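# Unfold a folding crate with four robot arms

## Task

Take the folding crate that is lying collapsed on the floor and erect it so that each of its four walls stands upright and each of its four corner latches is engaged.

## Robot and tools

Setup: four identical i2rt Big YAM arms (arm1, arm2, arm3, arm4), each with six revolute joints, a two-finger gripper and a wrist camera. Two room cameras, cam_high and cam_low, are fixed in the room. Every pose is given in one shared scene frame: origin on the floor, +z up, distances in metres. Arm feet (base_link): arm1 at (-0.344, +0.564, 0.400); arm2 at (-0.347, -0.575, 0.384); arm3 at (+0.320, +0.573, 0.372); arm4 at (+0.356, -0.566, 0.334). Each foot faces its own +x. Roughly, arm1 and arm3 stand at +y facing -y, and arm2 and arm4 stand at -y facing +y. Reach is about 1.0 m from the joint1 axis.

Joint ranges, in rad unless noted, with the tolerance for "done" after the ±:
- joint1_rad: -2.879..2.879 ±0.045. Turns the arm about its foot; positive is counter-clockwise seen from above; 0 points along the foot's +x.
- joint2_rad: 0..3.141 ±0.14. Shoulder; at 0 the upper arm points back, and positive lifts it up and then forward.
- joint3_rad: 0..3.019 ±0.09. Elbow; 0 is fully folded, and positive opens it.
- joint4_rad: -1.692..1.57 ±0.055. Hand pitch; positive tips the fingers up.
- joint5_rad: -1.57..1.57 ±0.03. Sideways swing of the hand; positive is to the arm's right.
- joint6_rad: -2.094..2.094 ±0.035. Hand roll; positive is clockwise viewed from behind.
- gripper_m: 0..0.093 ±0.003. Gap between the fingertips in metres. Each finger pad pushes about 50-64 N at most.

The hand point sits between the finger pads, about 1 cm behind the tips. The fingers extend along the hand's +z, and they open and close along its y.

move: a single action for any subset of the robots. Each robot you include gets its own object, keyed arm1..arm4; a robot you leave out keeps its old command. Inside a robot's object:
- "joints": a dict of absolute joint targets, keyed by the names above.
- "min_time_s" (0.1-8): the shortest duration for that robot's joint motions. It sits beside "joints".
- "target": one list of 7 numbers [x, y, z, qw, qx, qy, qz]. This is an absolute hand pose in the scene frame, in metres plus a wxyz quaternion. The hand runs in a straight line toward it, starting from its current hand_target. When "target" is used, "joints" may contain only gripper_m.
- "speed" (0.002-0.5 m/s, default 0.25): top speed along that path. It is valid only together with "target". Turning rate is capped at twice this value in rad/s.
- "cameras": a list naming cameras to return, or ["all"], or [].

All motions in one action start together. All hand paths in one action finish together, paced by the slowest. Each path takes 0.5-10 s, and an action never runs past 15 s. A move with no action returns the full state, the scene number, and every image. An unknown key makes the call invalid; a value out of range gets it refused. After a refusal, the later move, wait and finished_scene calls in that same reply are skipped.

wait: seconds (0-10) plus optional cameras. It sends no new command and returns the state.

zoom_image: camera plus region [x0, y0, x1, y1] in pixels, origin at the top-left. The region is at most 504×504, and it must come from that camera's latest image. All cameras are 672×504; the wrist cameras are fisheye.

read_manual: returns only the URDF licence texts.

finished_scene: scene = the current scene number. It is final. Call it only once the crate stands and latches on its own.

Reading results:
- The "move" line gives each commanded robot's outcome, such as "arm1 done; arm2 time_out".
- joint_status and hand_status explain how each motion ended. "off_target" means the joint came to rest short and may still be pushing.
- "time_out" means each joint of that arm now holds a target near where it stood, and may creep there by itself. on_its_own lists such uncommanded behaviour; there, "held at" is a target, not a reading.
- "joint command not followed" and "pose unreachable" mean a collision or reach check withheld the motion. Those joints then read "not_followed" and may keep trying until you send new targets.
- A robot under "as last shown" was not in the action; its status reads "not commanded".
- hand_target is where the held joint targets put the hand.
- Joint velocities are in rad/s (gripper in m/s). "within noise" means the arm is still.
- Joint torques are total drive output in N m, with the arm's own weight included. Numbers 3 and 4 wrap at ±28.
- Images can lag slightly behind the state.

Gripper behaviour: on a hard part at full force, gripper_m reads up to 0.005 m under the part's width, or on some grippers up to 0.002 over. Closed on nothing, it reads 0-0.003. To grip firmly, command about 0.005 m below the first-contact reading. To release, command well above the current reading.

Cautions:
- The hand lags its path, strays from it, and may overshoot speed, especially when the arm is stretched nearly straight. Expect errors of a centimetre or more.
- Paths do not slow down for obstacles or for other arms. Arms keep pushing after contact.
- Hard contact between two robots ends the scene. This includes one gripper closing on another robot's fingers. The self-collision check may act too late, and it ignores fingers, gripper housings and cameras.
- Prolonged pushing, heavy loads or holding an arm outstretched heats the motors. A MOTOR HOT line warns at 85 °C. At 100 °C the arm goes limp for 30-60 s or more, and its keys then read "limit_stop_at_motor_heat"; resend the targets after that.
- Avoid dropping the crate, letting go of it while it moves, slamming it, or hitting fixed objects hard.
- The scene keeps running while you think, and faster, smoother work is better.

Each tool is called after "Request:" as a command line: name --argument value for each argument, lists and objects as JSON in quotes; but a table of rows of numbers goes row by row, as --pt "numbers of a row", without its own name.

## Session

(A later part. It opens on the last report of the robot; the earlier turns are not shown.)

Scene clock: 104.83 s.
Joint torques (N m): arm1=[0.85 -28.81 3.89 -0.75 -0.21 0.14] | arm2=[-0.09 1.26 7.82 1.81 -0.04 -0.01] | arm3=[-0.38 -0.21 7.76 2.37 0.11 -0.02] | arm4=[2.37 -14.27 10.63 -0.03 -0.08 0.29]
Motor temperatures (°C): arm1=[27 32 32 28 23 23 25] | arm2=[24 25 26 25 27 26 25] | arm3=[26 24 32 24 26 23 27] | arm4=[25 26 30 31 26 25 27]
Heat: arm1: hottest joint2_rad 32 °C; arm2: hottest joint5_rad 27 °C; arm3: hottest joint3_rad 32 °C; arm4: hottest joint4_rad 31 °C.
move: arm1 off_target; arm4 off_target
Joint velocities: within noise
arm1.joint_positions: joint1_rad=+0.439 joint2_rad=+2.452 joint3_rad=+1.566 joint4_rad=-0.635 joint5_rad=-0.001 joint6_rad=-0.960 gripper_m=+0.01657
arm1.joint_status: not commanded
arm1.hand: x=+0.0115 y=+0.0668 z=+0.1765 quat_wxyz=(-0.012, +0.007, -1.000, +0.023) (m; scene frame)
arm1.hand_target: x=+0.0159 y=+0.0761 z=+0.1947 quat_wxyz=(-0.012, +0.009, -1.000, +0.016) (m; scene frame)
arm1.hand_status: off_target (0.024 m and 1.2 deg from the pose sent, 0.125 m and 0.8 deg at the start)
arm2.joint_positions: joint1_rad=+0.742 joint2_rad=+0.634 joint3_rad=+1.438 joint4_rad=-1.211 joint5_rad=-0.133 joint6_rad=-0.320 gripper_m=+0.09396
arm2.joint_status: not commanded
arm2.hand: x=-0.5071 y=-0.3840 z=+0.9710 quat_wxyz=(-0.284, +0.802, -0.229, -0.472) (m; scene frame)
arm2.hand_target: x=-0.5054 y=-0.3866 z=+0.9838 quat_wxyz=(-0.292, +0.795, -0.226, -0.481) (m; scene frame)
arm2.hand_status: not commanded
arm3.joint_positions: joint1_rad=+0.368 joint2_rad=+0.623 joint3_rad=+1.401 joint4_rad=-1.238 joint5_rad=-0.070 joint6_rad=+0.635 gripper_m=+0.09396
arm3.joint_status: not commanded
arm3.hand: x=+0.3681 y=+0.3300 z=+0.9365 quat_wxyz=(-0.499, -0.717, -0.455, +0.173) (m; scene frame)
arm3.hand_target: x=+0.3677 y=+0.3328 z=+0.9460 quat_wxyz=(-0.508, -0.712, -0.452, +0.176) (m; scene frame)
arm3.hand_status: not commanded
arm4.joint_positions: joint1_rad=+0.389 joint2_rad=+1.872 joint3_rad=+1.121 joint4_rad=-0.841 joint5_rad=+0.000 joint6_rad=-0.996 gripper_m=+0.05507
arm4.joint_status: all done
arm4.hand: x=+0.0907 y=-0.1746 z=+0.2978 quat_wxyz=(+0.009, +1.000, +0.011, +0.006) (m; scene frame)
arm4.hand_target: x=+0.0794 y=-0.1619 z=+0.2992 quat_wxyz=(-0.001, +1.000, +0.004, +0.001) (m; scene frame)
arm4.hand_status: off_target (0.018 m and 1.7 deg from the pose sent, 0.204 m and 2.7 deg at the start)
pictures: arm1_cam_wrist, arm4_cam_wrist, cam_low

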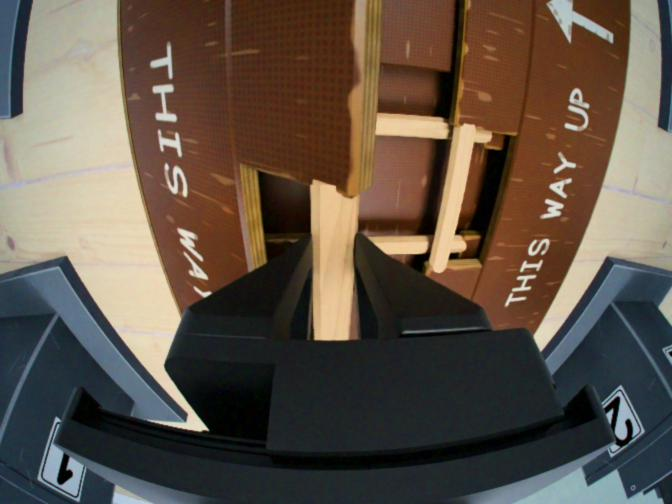

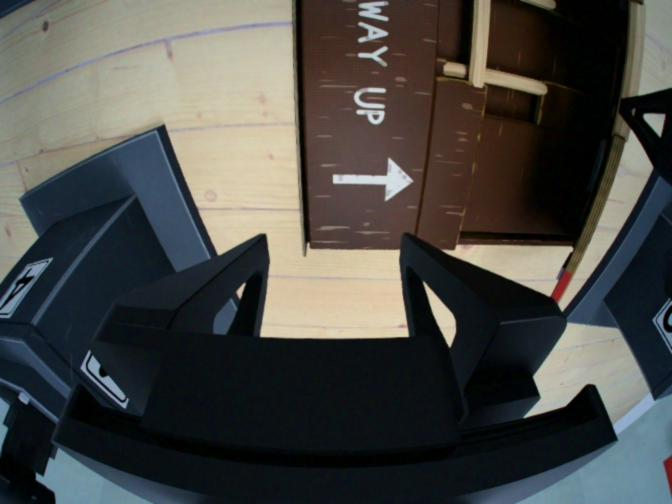

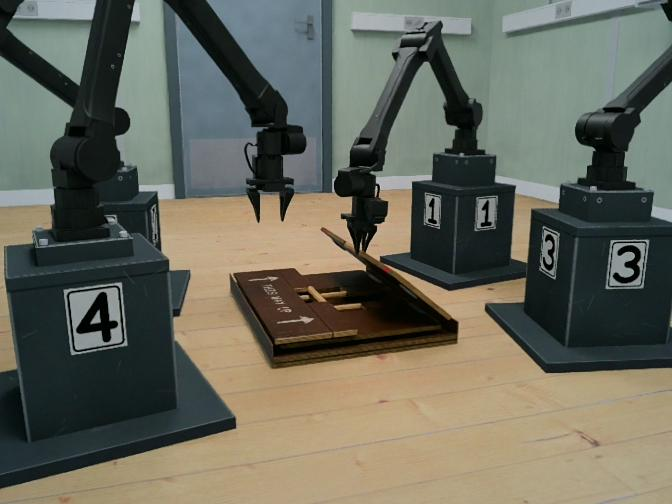

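Request:
move --arm1 '{"target": [0.019, 0.122, 0.234, 0.012, -0.011, 1, -0.015], "speed": 0.18}' --arm4 '{"target": [0.003, -0.034, 0.19, -0.010, 1, -0.004, -0.005], "speed": 0.25}' --cameras '[]'

Request:
move --arm1 '{"target": [0.019, 0.180, 0.245, 0.012, -0.011, 1, -0.015], "speed": 0.12}' --cameras '["arm1_cam_wrist", "cam_low", "arm4_cam_wrist", "cam_high"]'

Request:
zoom_image --camera "cam_low" --region '[300, 200, 480, 360]'

Request:
zoom_image --camera "arm4_cam_wrist" --region '[250, 0, 672, 330]'

Scene clock: 122.20 s.
Joint torques (N m): arm1=[1.03 -26.34 4.23 -0.49 -0.16 0.18] | arm2=[-0.15 1.26 7.8 1.81 -0.04 -0.01] | arm3=[-0.62 -0.26 7.8 2.33 0.15 0.04] | arm4=[1.14 -20.19 11.03 -0.47 -0.09 0.29]
Motor temperatures (°C): arm1=[27 32 32 28 23 23 26] | arm2=[24 25 26 25 27 26 25] | arm3=[26 24 32 24 26 23 27] | arm4=[25 26 31 30 26 25 27]
Heat: arm1: hottest joint2_rad 32 °C; arm2: hottest joint5_rad 27 °C; arm3: hottest joint3_rad 32 °C; arm4: hottest joint3_rad 31 °C.
move: arm1 off_target; arm4 off_target
Joint velocities: within noise
arm1.joint_positions: joint1_rad=+0.482 joint2_rad=+2.309 joint3_rad=+1.414 joint4_rad=-0.631 joint5_rad=-0.001 joint6_rad=-0.917 gripper_m=+0.01515
arm1.joint_status: not commanded
arm1.hand: x=+0.0117 y=+0.1096 z=+0.2198 quat_wxyz=(-0.012, +0.007, -1.000, +0.021) (m; scene frame)
arm1.hand_target: x=+0.0179 y=+0.1199 z=+0.2337 quat_wxyz=(-0.012, +0.010, -1.000, +0.016) (m; scene frame)
arm1.hand_status: off_target (0.020 m and 0.8 deg from the pose sent, 0.080 m and 1.0 deg at the start)
arm2, arm3: as last shown
arm4.joint_positions: joint1_rad=+0.381 joint2_rad=+2.335 joint3_rad=+1.626 joint4_rad=-0.841 joint5_rad=+0.000 joint6_rad=-0.992 gripper_m=+0.05507
arm4.joint_status: not commanded
arm4.hand: x=+0.0078 y=-0.0438 z=+0.1944 quat_wxyz=(-0.009, +1.000, +0.005, -0.006) (m; scene frame)
arm4.hand_target: x=+0.0071 y=-0.0329 z=+0.1883 quat_wxyz=(-0.010, +1.000, -0.008, -0.005) (m; scene frame)
arm4.hand_status: off_target (0.012 m and 1.0 deg from the pose sent, 0.198 m and 3.0 deg at the start)
pictures: none
No camera images: "cameras" was empty.

Scene clock: 123.57 s.
Joint torques (N m): arm1=[0.73 -21.42 4.68 0.28 0.05 0.24] | arm2=[-0.03 1.26 7.82 1.81 -0.03 -0.01] | arm3=[-0.79 0.09 7.8 2.47 0.14 -0.02] | arm4=[1.08 -20.07 11.04 -0.49 -0.09 0.29]
Motor temperatures (°C): arm1=[27 32 32 28 23 23 26] | arm2=[24 25 26 25 27 26 25] | arm3=[26 24 32 24 26 23 27] | arm4=[25 26 31 30 26 25 27]
Heat: arm1: hottest joint2_rad 32 °C; arm2: hottest joint5_rad 27 °C; arm3: hottest joint3_rad 32 °C; arm4: hottest joint3_rad 31 °C.
move: arm1 done
Joint velocities: within noise
arm1.joint_positions: joint1_rad=+0.582 joint2_rad=+2.180 joint3_rad=+1.244 joint4_rad=-0.592 joint5_rad=-0.004 joint6_rad=-0.859 gripper_m=+0.01206
arm1.joint_status: not commanded
arm1.on_its_own: gripper_m moved -0.00309 to your old target +0.01200
arm1.hand: x=+0.0237 y=+0.1810 z=+0.2469 quat_wxyz=(-0.013, +0.027, -0.999, +0.017) (m; scene frame)
arm1.hand_target: x=+0.0212 y=+0.1843 z=+0.2456 quat_wxyz=(-0.009, +0.020, -1.000, +0.012) (m; scene frame)
arm1.hand_status: done (0.005 m and 1.9 deg from the pose sent, 0.075 m and 0.8 deg at the start)
arm2, arm3, arm4: as last shown
pictures: arm1_cam_wrist, arm4_cam_wrist, cam_high, cam_low

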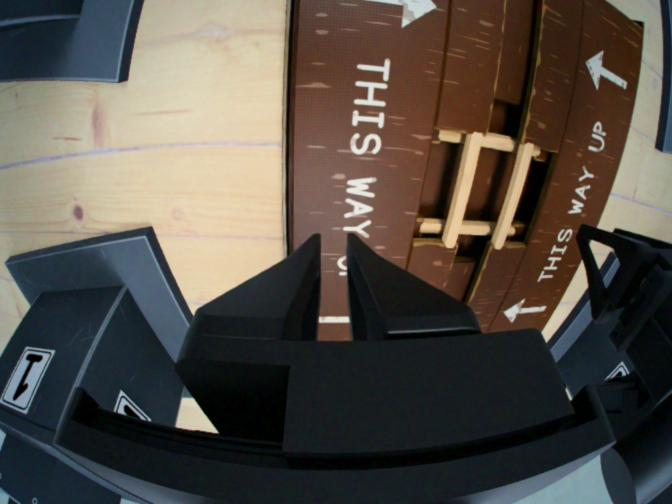

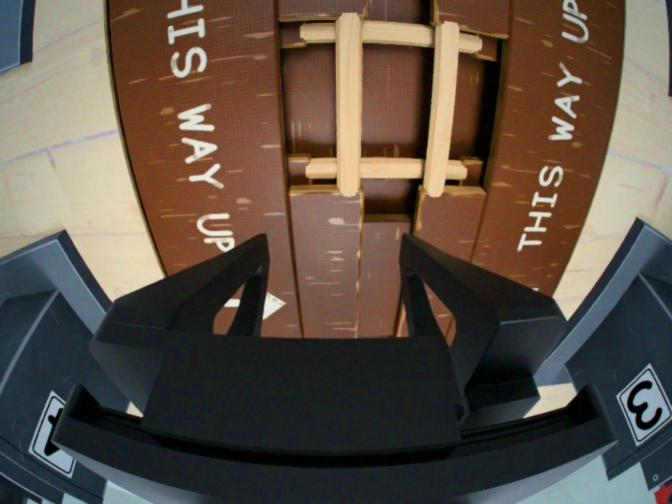

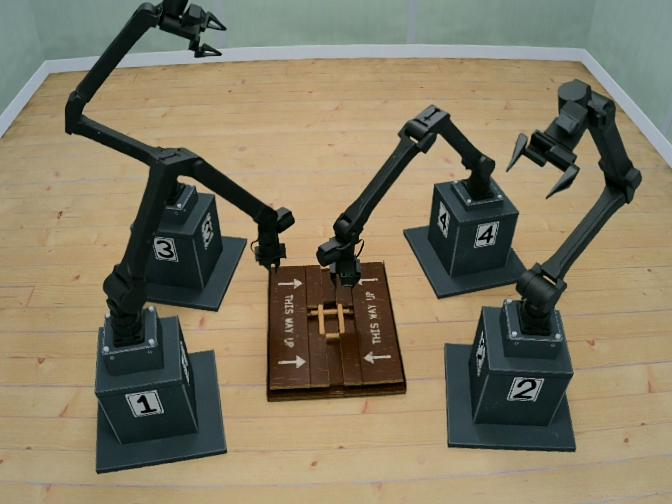

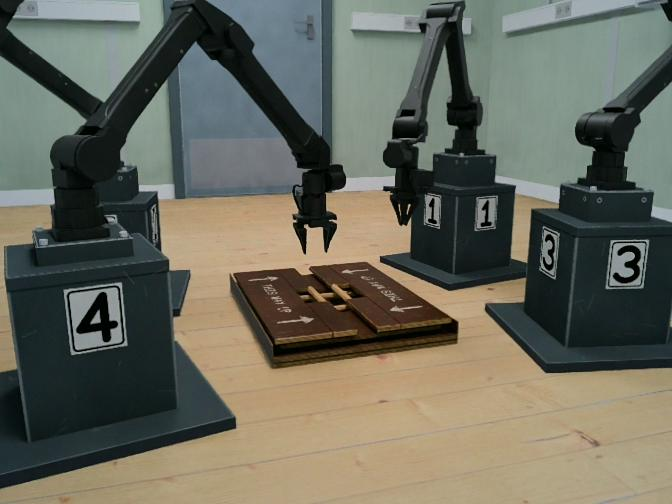

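Scaled by 2.800 from the camera's 672x504 image, which has a finer 960x720 frame.

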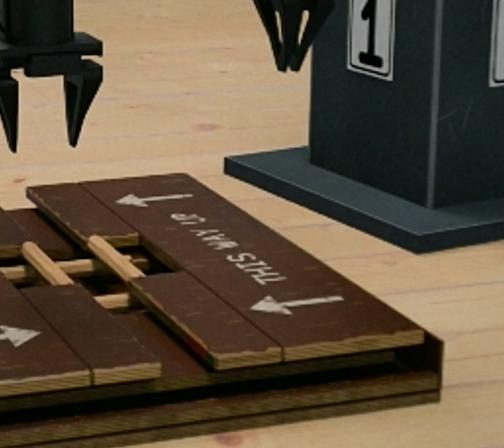

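Scaled by 1.194 from the camera's 672x504 image, which has a finer 960x720 frame.

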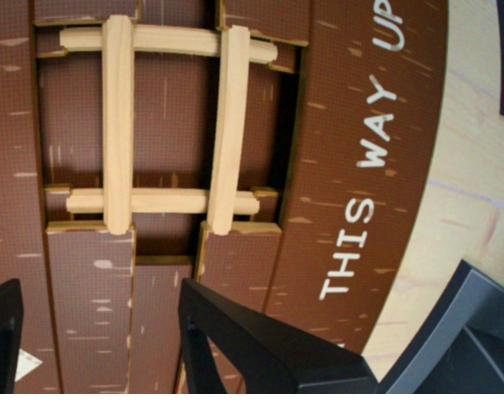

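Request:
move --arm4 '{"target": [-0.024, -0.024, 0.064, -0.010, 1, -0.006, -0.005], "speed": 0.2}' --cameras '["arm4_cam_wrist"]'

Request:
zoom_image --camera "arm4_cam_wrist" --region '[180, 80, 500, 360]'

Scene clock: 143.40 s.
Joint torques (N m): arm1=[0.15 -21.19 4.56 0.28 0.05 0.17] | arm2=[-0.09 1.2 7.8 1.83 -0.04 -0.01] | arm3=[-0.67 0.32 7.91 2.4 0.15 -0.01] | arm4=[2.02 -22.42 10 -0.1 -0.08 0.29]
Motor temperatures (°C): arm1=[27 32 31 28 23 23 25] | arm2=[24 25 26 25 27 26 25] | arm3=[26 24 33 24 26 23 27] | arm4=[25 27 32 30 26 25 26]
Heat: arm1: hottest joint2_rad 32 °C; arm2: hottest joint5_rad 27 °C; arm3: hottest joint3_rad 33 °C; arm4: hottest joint3_rad 32 °C.
move: arm4 off_target
Joint velocities: within noise
arm1.joint_positions: joint1_rad=+0.582 joint2_rad=+2.180 joint3_rad=+1.244 joint4_rad=-0.592 joint5_rad=-0.004 joint6_rad=-0.857 gripper_m=+0.01206
arm1.joint_status: not commanded
arm1.hand: x=+0.0237 y=+0.1810 z=+0.2469 quat_wxyz=(-0.013, +0.027, -0.999, +0.017) (m; scene frame)
arm1.hand_target: x=+0.0212 y=+0.1843 z=+0.2456 quat_wxyz=(-0.009, +0.020, -1.000, +0.012) (m; scene frame)
arm1.hand_status: not commanded
arm2, arm3: as last shown
arm4.joint_positions: joint1_rad=+0.407 joint2_rad=+2.624 joint3_rad=+1.817 joint4_rad=-0.753 joint5_rad=+0.000 joint6_rad=-0.972 gripper_m=+0.05507
arm4.joint_status: not commanded
arm4.hand: x=-0.0194 y=-0.0336 z=+0.0697 quat_wxyz=(-0.005, +1.000, +0.008, -0.003) (m; scene frame)
arm4.hand_target: x=-0.0266 y=-0.0275 z=+0.0644 quat_wxyz=(-0.010, +1.000, +0.001, -0.006) (m; scene frame)
arm4.hand_status: off_target (0.012 m and 1.7 deg from the pose sent, 0.136 m and 1.2 deg at the start)
pictures: arm4_cam_wrist

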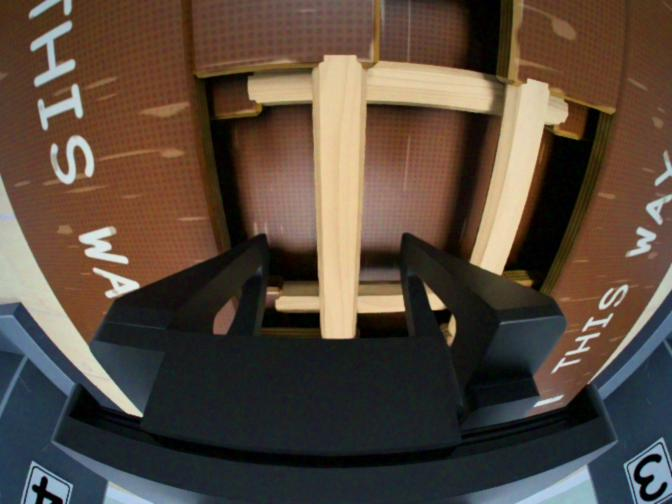

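Scaled by 1.575 from the camera's 672x504 image, which has a finer 960x720 frame.

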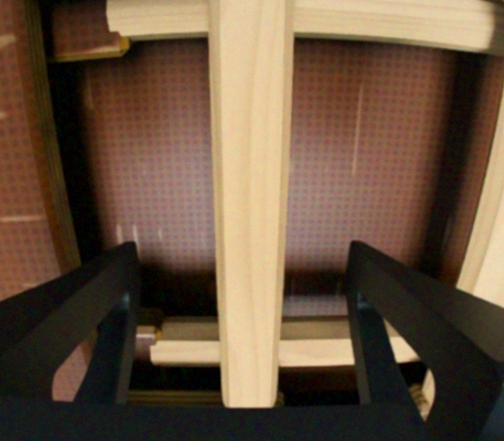

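Request:
move --arm4 '{"target": [-0.027, -0.027, 0.040, -0.006, 1, -0.007, -0.003], "speed": 0.15}' --cameras '[]'

Request:
move --arm4 '{"joints": {"gripper_m": 0.008}}' --cameras '["arm4_cam_wrist", "cam_low"]'

Request:
zoom_image --camera "arm4_cam_wrist" --region '[180, 80, 500, 360]'

Request:
zoom_image --camera "cam_low" --region '[230, 210, 430, 360]'

Scene clock: 147.20 s.
Joint torques (N m): arm1=[0.15 -21.48 4.79 0.34 0.05 0.18] | arm2=[-0.09 1.26 7.82 1.83 -0.04 -0.01] | arm3=[-0.5 0.15 7.71 2.45 0.12 0.01] | arm4=[1.9 -22.01 9.99 0.09 -0.11 0.29]
Motor temperatures (°C): arm1=[27 32 31 28 23 23 25] | arm2=[24 25 26 25 27 26 25] | arm3=[26 24 33 24 26 23 27] | arm4=[25 27 32 30 26 25 26]
Heat: arm1: hottest joint2_rad 32 °C; arm2: hottest joint5_rad 27 °C; arm3: hottest joint3_rad 33 °C; arm4: hottest joint3_rad 32 °C.
move: arm4 off_target
Joint velocities: within noise
arm1, arm2, arm3: as last shown
arm4.joint_positions: joint1_rad=+0.401 joint2_rad=+2.674 joint3_rad=+1.857 joint4_rad=-0.753 joint5_rad=+0.002 joint6_rad=-0.958 gripper_m=+0.05507
arm4.joint_status: not commanded
arm4.hand: x=-0.0162 y=-0.0308 z=+0.0484 quat_wxyz=(-0.001, +1.000, -0.002, +0.001) (m; scene frame)
arm4.hand_target: x=-0.0229 y=-0.0254 z=+0.0398 quat_wxyz=(-0.006, +1.000, -0.009, -0.003) (m; scene frame)
arm4.hand_status: off_target (0.014 m and 0.9 deg from the pose sent, 0.031 m and 1.7 deg at the start)
pictures: none
No camera images: "cameras" was empty.

Scene clock: 147.90 s.
Joint torques (N m): arm1=[0.21 -21.07 4.53 0.24 0.04 0.22] | arm2=[-0.03 1.32 7.83 1.81 -0.04 -0.01] | arm3=[-0.56 0.03 7.83 2.25 0.11 0.03] | arm4=[2.2 -22.01 9.99 0.14 -0.16 0.38]
Motor temperatures (°C): arm1=[27 32 31 28 23 23 25] | arm2=[24 25 26 25 27 26 25] | arm3=[26 24 33 24 26 23 27] | arm4=[25 27 32 30 26 25 26]
Heat: arm1: hottest joint2_rad 32 °C; arm2: hottest joint5_rad 27 °C; arm3: hottest joint3_rad 33 °C; arm4: hottest joint3_rad 32 °C.
move: arm4 off_target
Joint velocities: within noise
arm1, arm2, arm3: as last shown
arm4.joint_positions: joint1_rad=+0.402 joint2_rad=+2.674 joint3_rad=+1.857 joint4_rad=-0.755 joint5_rad=+0.004 joint6_rad=-0.966 gripper_m=+0.01705
arm4.joint_status: gripper_m off_target (ended at +0.01707, target +0.00800)
arm4.hand: x=-0.0166 y=-0.0316 z=+0.0484 quat_wxyz=(-0.001, +1.000, +0.002, +0.002) (m; scene frame)
arm4.hand_target: x=-0.0237 y=-0.0261 z=+0.0398 quat_wxyz=(-0.006, +1.000, -0.009, -0.003) (m; scene frame)
arm4.hand_status: not commanded
pictures: arm4_cam_wrist, cam_low

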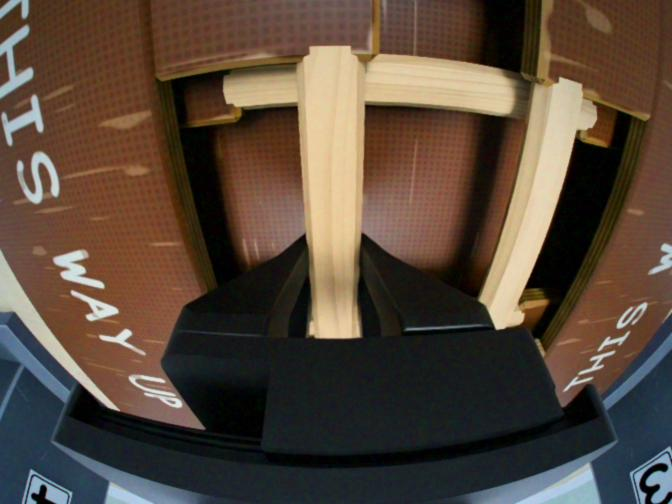

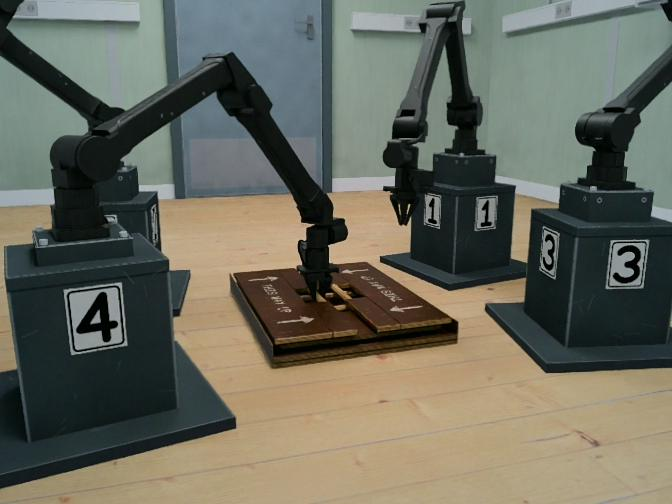

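Scaled by 1.575 from the camera's 672x504 image, which has a finer 960x720 frame.

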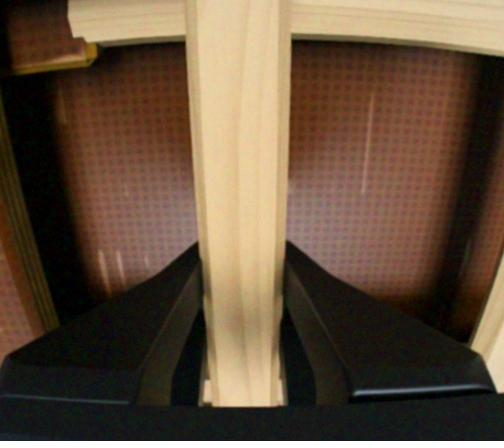

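Scaled by 2.520 from the camera's 672x504 image, which has a finer 960x720 frame.

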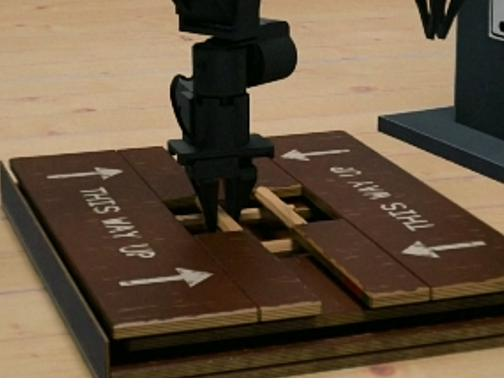

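Request:
move --arm4 '{"target": [-0.024, -0.032, 0.13, -0.1795, 0.984, -0.008, -0.0045], "speed": 0.15}' --cameras '[]'

Request:
move --arm4 '{"target": [-0.024, -0.064, 0.185, -0.3476, 0.9376, -0.0075, -0.006], "speed": 0.15}' --cameras '["arm4_cam_wrist", "cam_low"]'

Scene clock: 154.50 s.
Joint torques (N m): arm1=[-0.15 -20.95 4.78 0.38 0.04 0.19] | arm2=[-0.09 1.26 7.79 1.84 -0.04 -0.01] | arm3=[-0.67 0.15 7.77 2.3 0.12 0.01] | arm4=[2.37 -25.23 5.81 0.55 0.32 0.48]
Motor temperatures (°C): arm1=[27 32 31 28 23 23 25] | arm2=[24 25 26 25 27 26 25] | arm3=[26 24 33 24 26 23 27] | arm4=[25 28 31 30 26 25 27]
Heat: arm1: hottest joint2_rad 32 °C; arm2: hottest joint5_rad 27 °C; arm3: hottest joint3_rad 33 °C; arm4: hottest joint3_rad 31 °C.
move: arm4 off_target
Joint velocities: within noise
arm1, arm2, arm3: as last shown
arm4.joint_positions: joint1_rad=+0.459 joint2_rad=+2.455 joint3_rad=+1.520 joint4_rad=-0.374 joint5_rad=+0.201 joint6_rad=-0.943 gripper_m=+0.01705
arm4.joint_status: not commanded
arm4.hand: x=-0.0170 y=-0.0355 z=+0.1089 quat_wxyz=(-0.164, +0.987, +0.006, +0.001) (m; scene frame)
arm4.hand_target: x=-0.0247 y=-0.0312 z=+0.1291 quat_wxyz=(-0.177, +0.984, -0.008, -0.007) (m; scene frame)
arm4.hand_status: off_target (0.023 m and 2.5 deg from the pose sent, 0.082 m and 20.7 deg at the start)
pictures: none
No camera images: "cameras" was empty.

Scene clock: 156.40 s.
Joint torques (N m): arm1=[-0.15 -21.19 4.79 0.42 0.02 0.18] | arm2=[-0.09 1.26 7.82 1.83 -0.04 -0.01] | arm3=[-0.97 0.21 7.82 2.35 0.13 0.02] | arm4=[2.67 -22.24 5.03 1.42 0.61 0.33]
Motor temperatures (°C): arm1=[27 32 31 28 23 23 25] | arm2=[24 25 26 25 27 26 25] | arm3=[26 24 33 24 26 23 27] | arm4=[25 29 31 30 26 25 27]
Heat: arm1: hottest joint2_rad 32 °C; arm2: hottest joint5_rad 27 °C; arm3: hottest joint3_rad 33 °C; arm4: hottest joint3_rad 31 °C.
move: arm4 off_target
Joint velocities: within noise
arm1, arm2, arm3: as last shown
arm4.joint_positions: joint1_rad=+0.553 joint2_rad=+2.295 joint3_rad=+1.221 joint4_rad=+0.029 joint5_rad=+0.455 joint6_rad=-0.935 gripper_m=+0.01705
arm4.joint_status: not commanded
arm4.hand: x=-0.0164 y=-0.0633 z=+0.1682 quat_wxyz=(-0.334, +0.943, +0.000, +0.004) (m; scene frame)
arm4.hand_target: x=-0.0240 y=-0.0628 z=+0.1846 quat_wxyz=(-0.348, +0.938, -0.007, -0.005) (m; scene frame)
arm4.hand_status: off_target (0.018 m and 2.2 deg from the pose sent, 0.082 m and 21.9 deg at the start)
pictures: arm4_cam_wrist, cam_low

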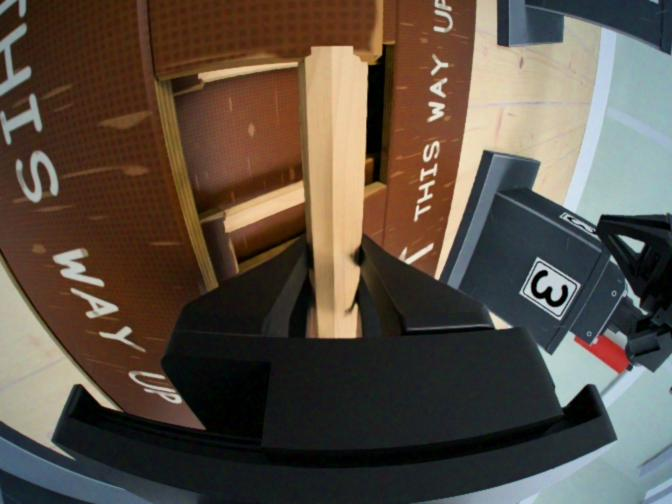

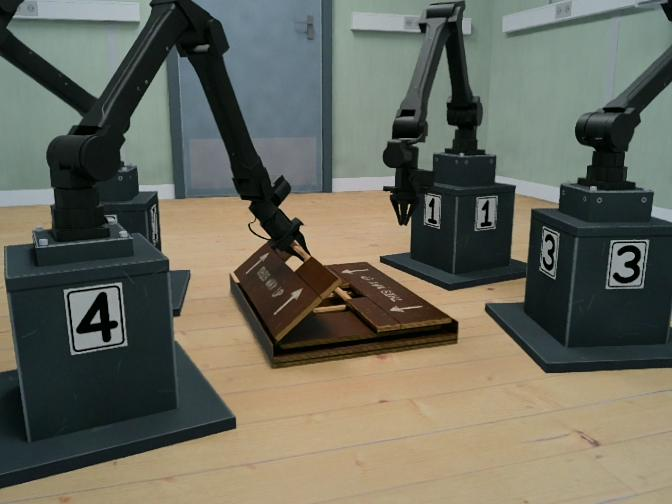

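Request:
move --arm4 '{"target": [-0.024, -0.110, 0.222, -0.505, 0.863, -0.0063, -0.007], "speed": 0.15}' --cameras '[]'

Request:
move --arm4 '{"target": [-0.024, -0.153, 0.238, -0.6136, 0.79, -0.005, -0.008], "speed": 0.15}' --cameras '["arm4_cam_wrist", "cam_low", "arm1_cam_wrist", "cam_high"]'

Request:
zoom_image --camera "cam_low" --region '[200, 190, 470, 380]'

Scene clock: 161.07 s.
Joint torques (N m): arm1=[-1.14 -20.95 4.7 0.21 0.08 0.23] | arm2=[-0.03 1.2 7.82 1.83 -0.04 -0.01] | arm3=[-0.79 -0.09 7.86 2.25 0.11 -0.01] | arm4=[2.9 -18.67 4.38 2.47 0.67 0.14]
Motor temperatures (°C): arm1=[27 31 30 28 23 23 25] | arm2=[24 25 26 25 27 26 25] | arm3=[26 24 33 24 26 23 27] | arm4=[25 29 31 30 26 25 27]
Heat: arm1: hottest joint2_rad 31 °C; arm2: hottest joint5_rad 27 °C; arm3: hottest joint3_rad 33 °C; arm4: hottest joint3_rad 31 °C.
move: arm4 off_target
Joint velocities: within noise
arm1: as last shown
arm2.joint_positions: joint1_rad=+0.742 joint2_rad=+0.634 joint3_rad=+1.438 joint4_rad=-1.211 joint5_rad=-0.133 joint6_rad=-0.320 gripper_m=+0.09396
arm2.joint_status: not commanded
arm2.hand: x=-0.5071 y=-0.3840 z=+0.9710 quat_wxyz=(-0.284, +0.802, -0.229, -0.472) (m; scene frame)
arm2.hand_target: x=-0.5054 y=-0.3866 z=+0.9838 quat_wxyz=(-0.292, +0.795, -0.226, -0.481) (m; scene frame)
arm2.hand_status: not commanded
arm3.joint_positions: joint1_rad=+0.368 joint2_rad=+0.623 joint3_rad=+1.401 joint4_rad=-1.238 joint5_rad=-0.070 joint6_rad=+0.635 gripper_m=+0.09396
arm3.joint_status: not commanded
arm3.hand: x=+0.3681 y=+0.3300 z=+0.9365 quat_wxyz=(-0.499, -0.717, -0.455, +0.173) (m; scene frame)
arm3.hand_target: x=+0.3677 y=+0.3328 z=+0.9460 quat_wxyz=(-0.508, -0.712, -0.452, +0.176) (m; scene frame)
arm3.hand_status: not commanded
arm4.joint_positions: joint1_rad=+0.671 joint2_rad=+2.254 joint3_rad=+0.998 joint4_rad=+0.495 joint5_rad=+0.731 joint6_rad=-1.007 gripper_m=+0.01705
arm4.joint_status: not commanded
arm4.hand: x=-0.0157 y=-0.1066 z=+0.2122 quat_wxyz=(-0.493, +0.870, -0.005, +0.003) (m; scene frame)
arm4.hand_target: x=-0.0245 y=-0.1081 z=+0.2225 quat_wxyz=(-0.506, +0.862, -0.006, -0.005) (m; scene frame)
arm4.hand_status: off_target (0.013 m and 2.0 deg from the pose sent, 0.072 m and 21.7 deg at the start)
pictures: none
No camera images: "cameras" was empty.

Scene clock: 162.83 s.
Joint torques (N m): arm1=[-0.38 -21.13 4.67 0.32 -0.01 0.2] | arm2=[-0.09 1.26 7.82 1.81 -0.04 -0.01] | arm3=[-0.26 -0.09 7.8 2.37 0.11 0.02] | arm4=[3.02 -16.38 3.63 2.97 0.41 0.02]
Motor temperatures (°C): arm1=[27 31 30 28 23 23 25] | arm2=[24 25 26 25 27 26 25] | arm3=[26 24 33 24 26 23 27] | arm4=[25 29 31 30 27 25 27]
Heat: arm1: hottest joint2_rad 31 °C; arm2: hottest joint5_rad 27 °C; arm3: hottest joint3_rad 33 °C; arm4: hottest joint3_rad 31 °C.
move: arm4 off_target
Joint velocities: within noise
arm1, arm2, arm3: as last shown
arm4.joint_positions: joint1_rad=+0.774 joint2_rad=+2.331 joint3_rad=+0.892 joint4_rad=+0.968 joint5_rad=+0.939 joint6_rad=-1.176 gripper_m=+0.01705
arm4.joint_status: not commanded
arm4.hand: x=-0.0146 y=-0.1489 z=+0.2338 quat_wxyz=(-0.605, +0.796, -0.007, +0.002) (m; scene frame)
arm4.hand_target: x=-0.0242 y=-0.1523 z=+0.2382 quat_wxyz=(-0.614, +0.789, -0.005, -0.006) (m; scene frame)
arm4.hand_status: off_target (0.011 m and 1.7 deg from the pose sent, 0.054 m and 16.6 deg at the start)
pictures: arm1_cam_wrist, arm4_cam_wrist, cam_high, cam_low

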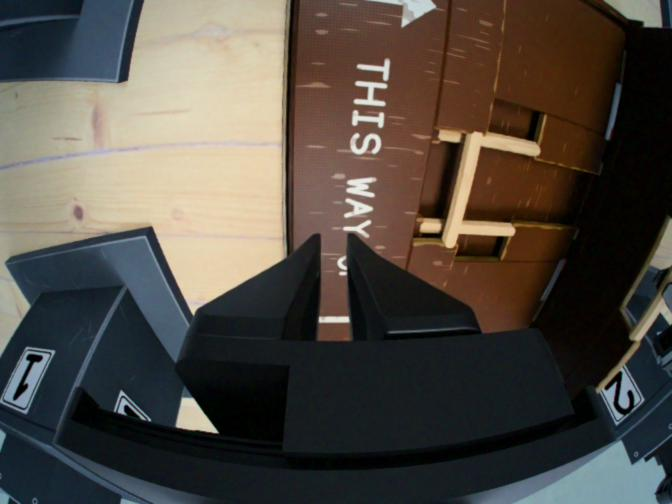

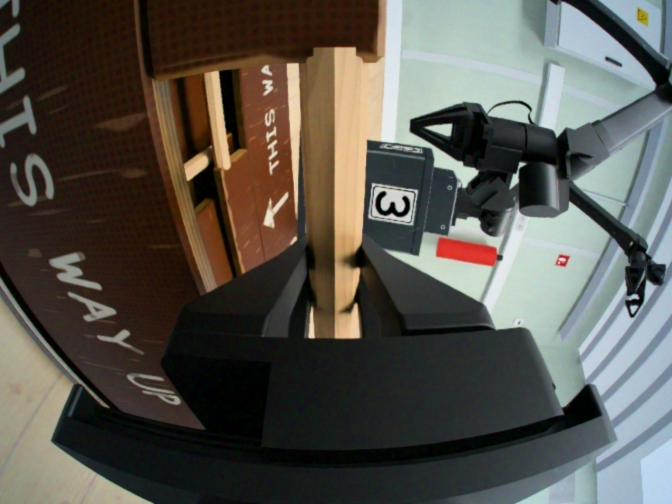

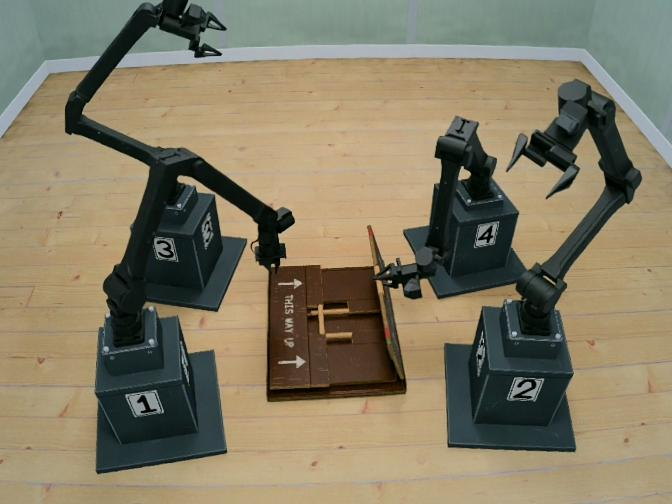

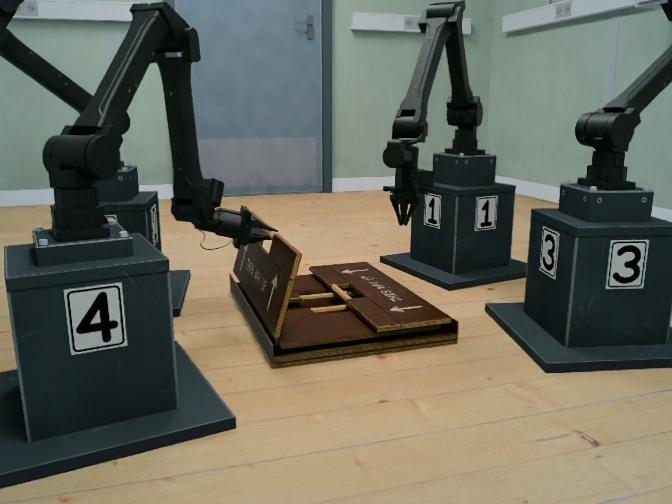

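Scaled by 1.867 from the camera's 672x504 image, which has a finer 960x720 frame.

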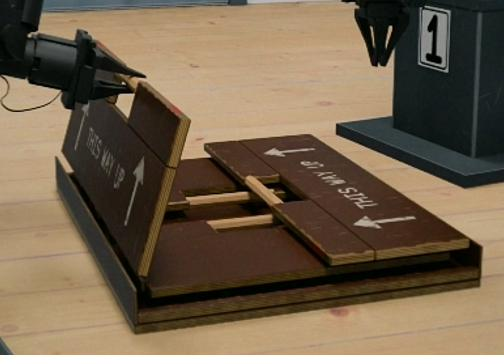

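Request:
move --arm4 '{"target": [-0.024, -0.190, 0.244, -0.680, 0.733, -0.0046, -0.0083], "speed": 0.12}' --cameras '["arm4_cam_wrist", "cam_low", "cam_high"]'

Request:
zoom_image --camera "cam_low" --region '[200, 190, 470, 380]'

Request:
zoom_image --camera "cam_high" --region '[250, 200, 450, 410]'

Scene clock: 167.13 s.
Joint torques (N m): arm1=[-0.67 -20.89 4.7 0.35 0.06 0.18] | arm2=[-0.09 1.2 7.8 1.83 -0.04 -0.01] | arm3=[-0.97 0.09 7.82 2.41 0.15 0] | arm4=[3.25 -15.79 2.81 2.7 0 0]
Motor temperatures (°C): arm1=[27 31 30 27 23 23 25] | arm2=[24 25 26 25 27 26 25] | arm3=[26 24 33 24 26 23 27] | arm4=[25 29 30 30 27 25 27]
Heat: arm1: hottest joint2_rad 31 °C; arm2: hottest joint5_rad 27 °C; arm3: hottest joint3_rad 33 °C; arm4: hottest joint3_rad 30 °C.
move: arm4 off_target
Joint velocities: within noise
arm1, arm2, arm3: as last shown
arm4.joint_positions: joint1_rad=+0.852 joint2_rad=+2.450 joint3_rad=+0.871 joint4_rad=+1.396 joint5_rad=+1.070 joint6_rad=-1.398 gripper_m=+0.01705
arm4.joint_status: not commanded
arm4.hand: x=-0.0128 y=-0.1839 z=+0.2431 quat_wxyz=(-0.675, +0.737, -0.011, +0.002) (m; scene frame)
arm4.hand_target: x=-0.0242 y=-0.1890 z=+0.2451 quat_wxyz=(-0.681, +0.732, -0.005, -0.008) (m; scene frame)
arm4.hand_status: off_target (0.013 m and 1.6 deg from the pose sent, 0.043 m and 11.3 deg at the start)
pictures: arm4_cam_wrist, cam_high, cam_low

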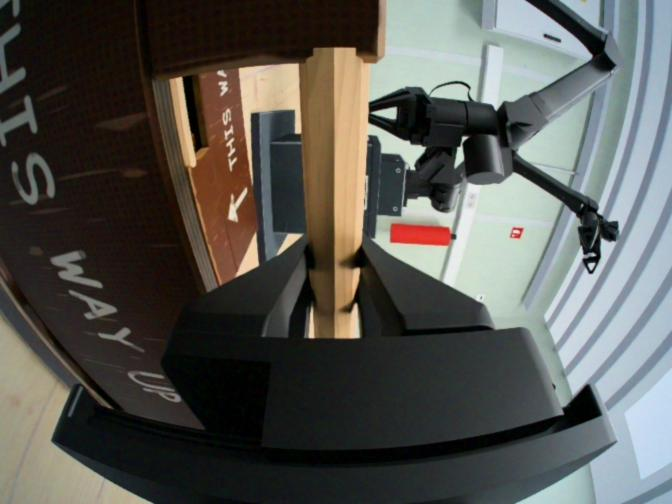

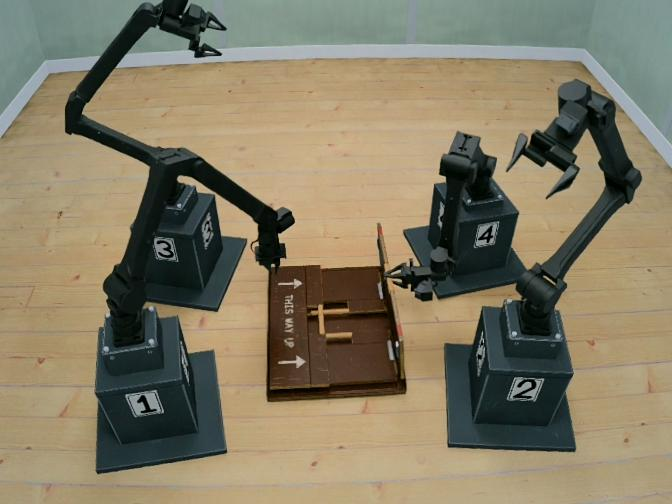

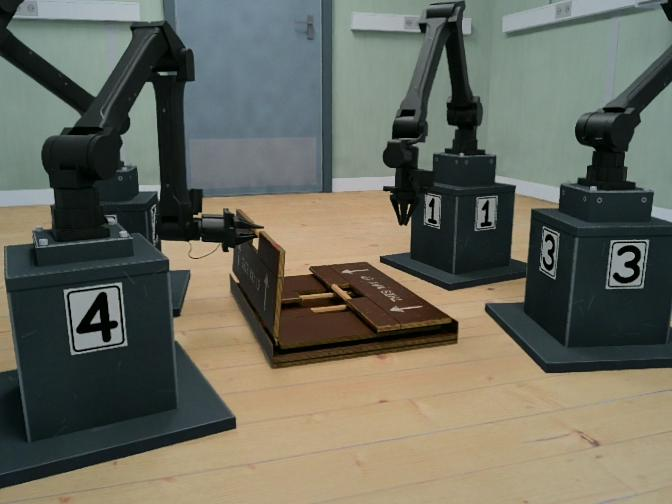

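Scaled by 1.867 from the camera's 672x504 image, which has a finer 960x720 frame.

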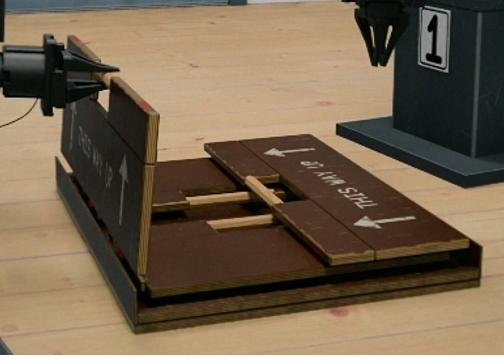

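Scaled by 2.400 from the camera's 672x504 image, which has a finer 960x720 frame.

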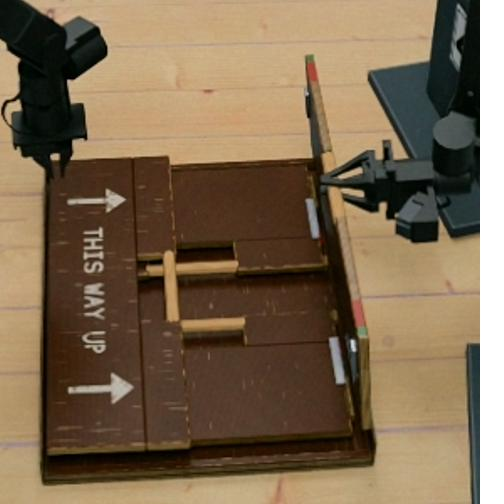

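Request:
zoom_image --camera "cam_high" --region '[340, 310, 420, 400]'

Request:
zoom_image --camera "cam_high" --region '[340, 215, 420, 310]'

Scaled by 5.600 from the camera's 672x504 image, which has a finer 960x720 frame.

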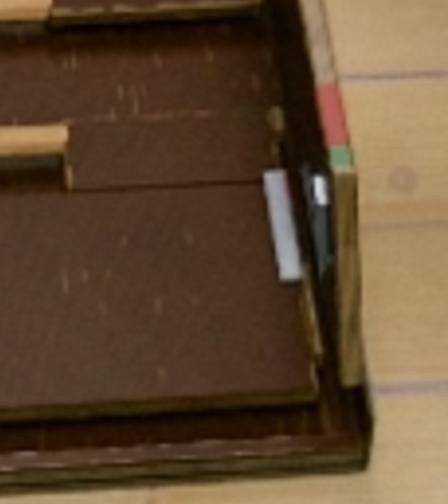

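Scaled by 5.305 from the camera's 672x504 image, which has a finer 960x720 frame.

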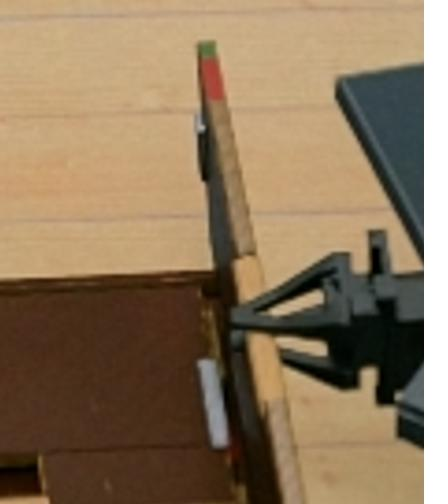

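Request:
move --arm1 '{"target": [-0.008, 0.0165, 0.10, 0.010, -0.012, 1, -0.015], "speed": 0.25, "joints": {"gripper_m": 0.055}}' --cameras '["arm1_cam_wrist"]'

Request:
zoom_image --camera "arm1_cam_wrist" --region '[180, 60, 500, 340]'

Scene clock: 175.57 s.
Joint torques (N m): arm1=[-0.26 -24.47 8.13 0.18 -0.01 -0.06] | arm2=[-0.09 1.26 7.82 1.83 -0.04 -0.01] | arm3=[-0.62 -0.09 7.84 2.33 0.12 0.02] | arm4=[3.25 -15.74 2.81 2.66 0 -0.02]
Motor temperatures (°C): arm1=[27 31 30 27 23 23 25] | arm2=[24 25 26 25 27 26 25] | arm3=[26 24 33 24 26 23 27] | arm4=[25 29 30 30 26 25 28]
Heat: arm1: hottest joint2_rad 31 °C; arm2: hottest joint5_rad 27 °C; arm3: hottest joint3_rad 33 °C; arm4: hottest joint3_rad 30 °C.
move: arm1 off_target
Joint velocities: within noise
arm1.joint_positions: joint1_rad=+0.372 joint2_rad=+2.657 joint3_rad=+1.750 joint4_rad=-0.646 joint5_rad=-0.012 joint6_rad=-1.026 gripper_m=+0.05494
arm1.joint_status: all done
arm1.hand: x=-0.0126 y=+0.0299 z=+0.0991 quat_wxyz=(-0.007, +0.006, -1.000, +0.007) (m; scene frame)
arm1.hand_target: x=-0.0071 y=+0.0189 z=+0.0990 quat_wxyz=(-0.011, +0.012, -1.000, +0.013) (m; scene frame)
arm1.hand_status: off_target (0.014 m and 1.2 deg from the pose sent, 0.223 m and 1.7 deg at the start)
arm2, arm3, arm4: as last shown
pictures: arm1_cam_wrist

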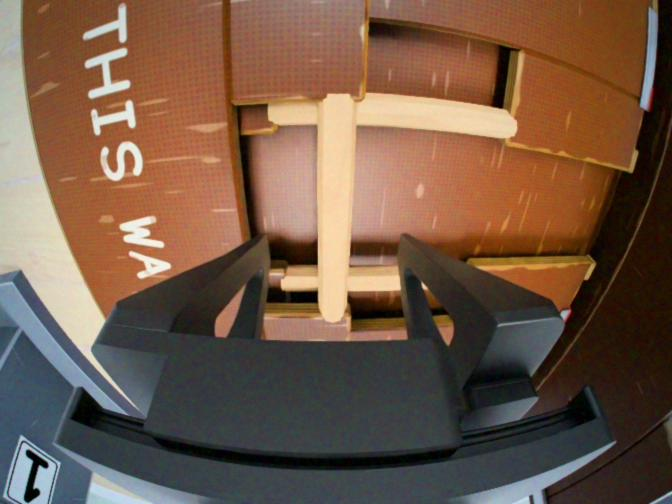

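Scaled by 1.575 from the camera's 672x504 image, which has a finer 960x720 frame.

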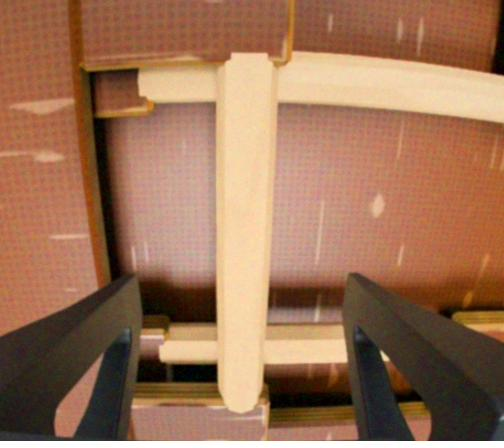

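Request:
move --arm1 '{"target": [-0.006, 0.0155, 0.039, 0.012, -0.013, 1, -0.013], "speed": 0.2}' --cameras '[]'

Request:
move --arm1 '{"joints": {"gripper_m": 0.006}}' --cameras '["arm1_cam_wrist"]'

Scene clock: 178.00 s.
Joint torques (N m): arm1=[-0.44 -25.52 7.53 0.59 -0.02 -0.05] | arm2=[-0.09 1.26 7.8 1.83 -0.03 -0.01] | arm3=[-0.73 -0.67 7.84 2.45 0.12 -0.02] | arm4=[3.25 -15.74 2.81 2.66 0 -0.02]
Motor temperatures (°C): arm1=[27 32 31 27 23 23 25] | arm2=[24 25 26 25 27 26 25] | arm3=[26 24 33 24 26 23 27] | arm4=[25 29 30 30 26 25 28]
Heat: arm1: hottest joint2_rad 32 °C; arm2: hottest joint5_rad 27 °C; arm3: hottest joint3_rad 33 °C; arm4: hottest joint3_rad 30 °C.
move: arm1 off_target
Joint velocities: within noise
arm1.joint_positions: joint1_rad=+0.370 joint2_rad=+2.803 joint3_rad=+1.859 joint4_rad=-0.624 joint5_rad=-0.013 joint6_rad=-1.028 gripper_m=+0.05494
arm1.joint_status: not commanded
arm1.hand: x=-0.0147 y=+0.0309 z=+0.0361 quat_wxyz=(-0.003, +0.006, -1.000, +0.001) (m; scene frame)
arm1.hand_target: x=-0.0072 y=+0.0157 z=+0.0397 quat_wxyz=(-0.012, +0.012, -1.000, +0.013) (m; scene frame)
arm1.hand_status: off_target (0.018 m and 1.9 deg from the pose sent, 0.062 m and 1.2 deg at the start)
arm2, arm3, arm4: as last shown
pictures: none
No camera images: "cameras" was empty.

Scene clock: 178.80 s.
Joint torques (N m): arm1=[-0.5 -25.93 7.23 0.66 -0.05 -0.08] | arm2=[-0.03 1.26 7.79 1.83 -0.04 -0.01] | arm3=[-0.21 0.44 7.84 2.36 0.11 0.01] | arm4=[3.25 -15.79 2.8 2.66 0 -0.02]
Motor temperatures (°C): arm1=[27 32 31 27 23 23 25] | arm2=[24 25 26 25 27 26 25] | arm3=[26 24 33 24 26 23 27] | arm4=[25 29 30 30 26 25 28]
Heat: arm1: hottest joint2_rad 32 °C; arm2: hottest joint5_rad 27 °C; arm3: hottest joint3_rad 33 °C; arm4: hottest joint3_rad 30 °C.
move: arm1 off_target
Joint velocities: within noise
arm1.joint_positions: joint1_rad=+0.370 joint2_rad=+2.803 joint3_rad=+1.864 joint4_rad=-0.617 joint5_rad=-0.013 joint6_rad=-1.018 gripper_m=+0.01704
arm1.joint_status: gripper_m off_target (ended at +0.01707, target +0.00600)
arm1.hand: x=-0.0123 y=+0.0271 z=+0.0372 quat_wxyz=(-0.007, +0.001, -1.000, +0.006) (m; scene frame)
arm1.hand_target: x=-0.0063 y=+0.0143 z=+0.0401 quat_wxyz=(-0.014, +0.008, -1.000, +0.016) (m; scene frame)
arm1.hand_status: not commanded
arm2, arm3, arm4: as last shown
pictures: arm1_cam_wrist

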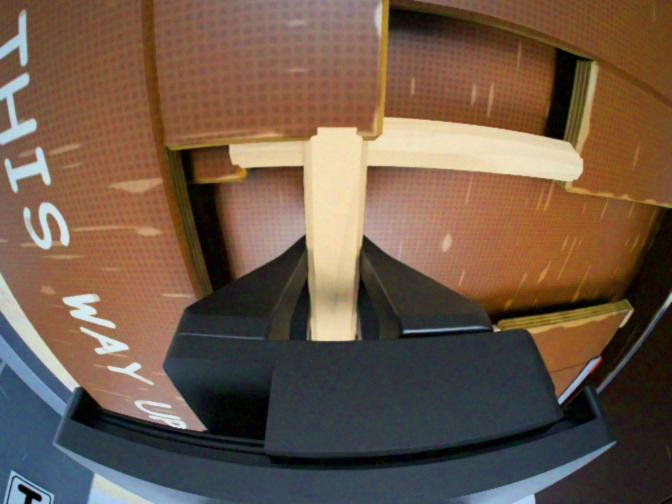

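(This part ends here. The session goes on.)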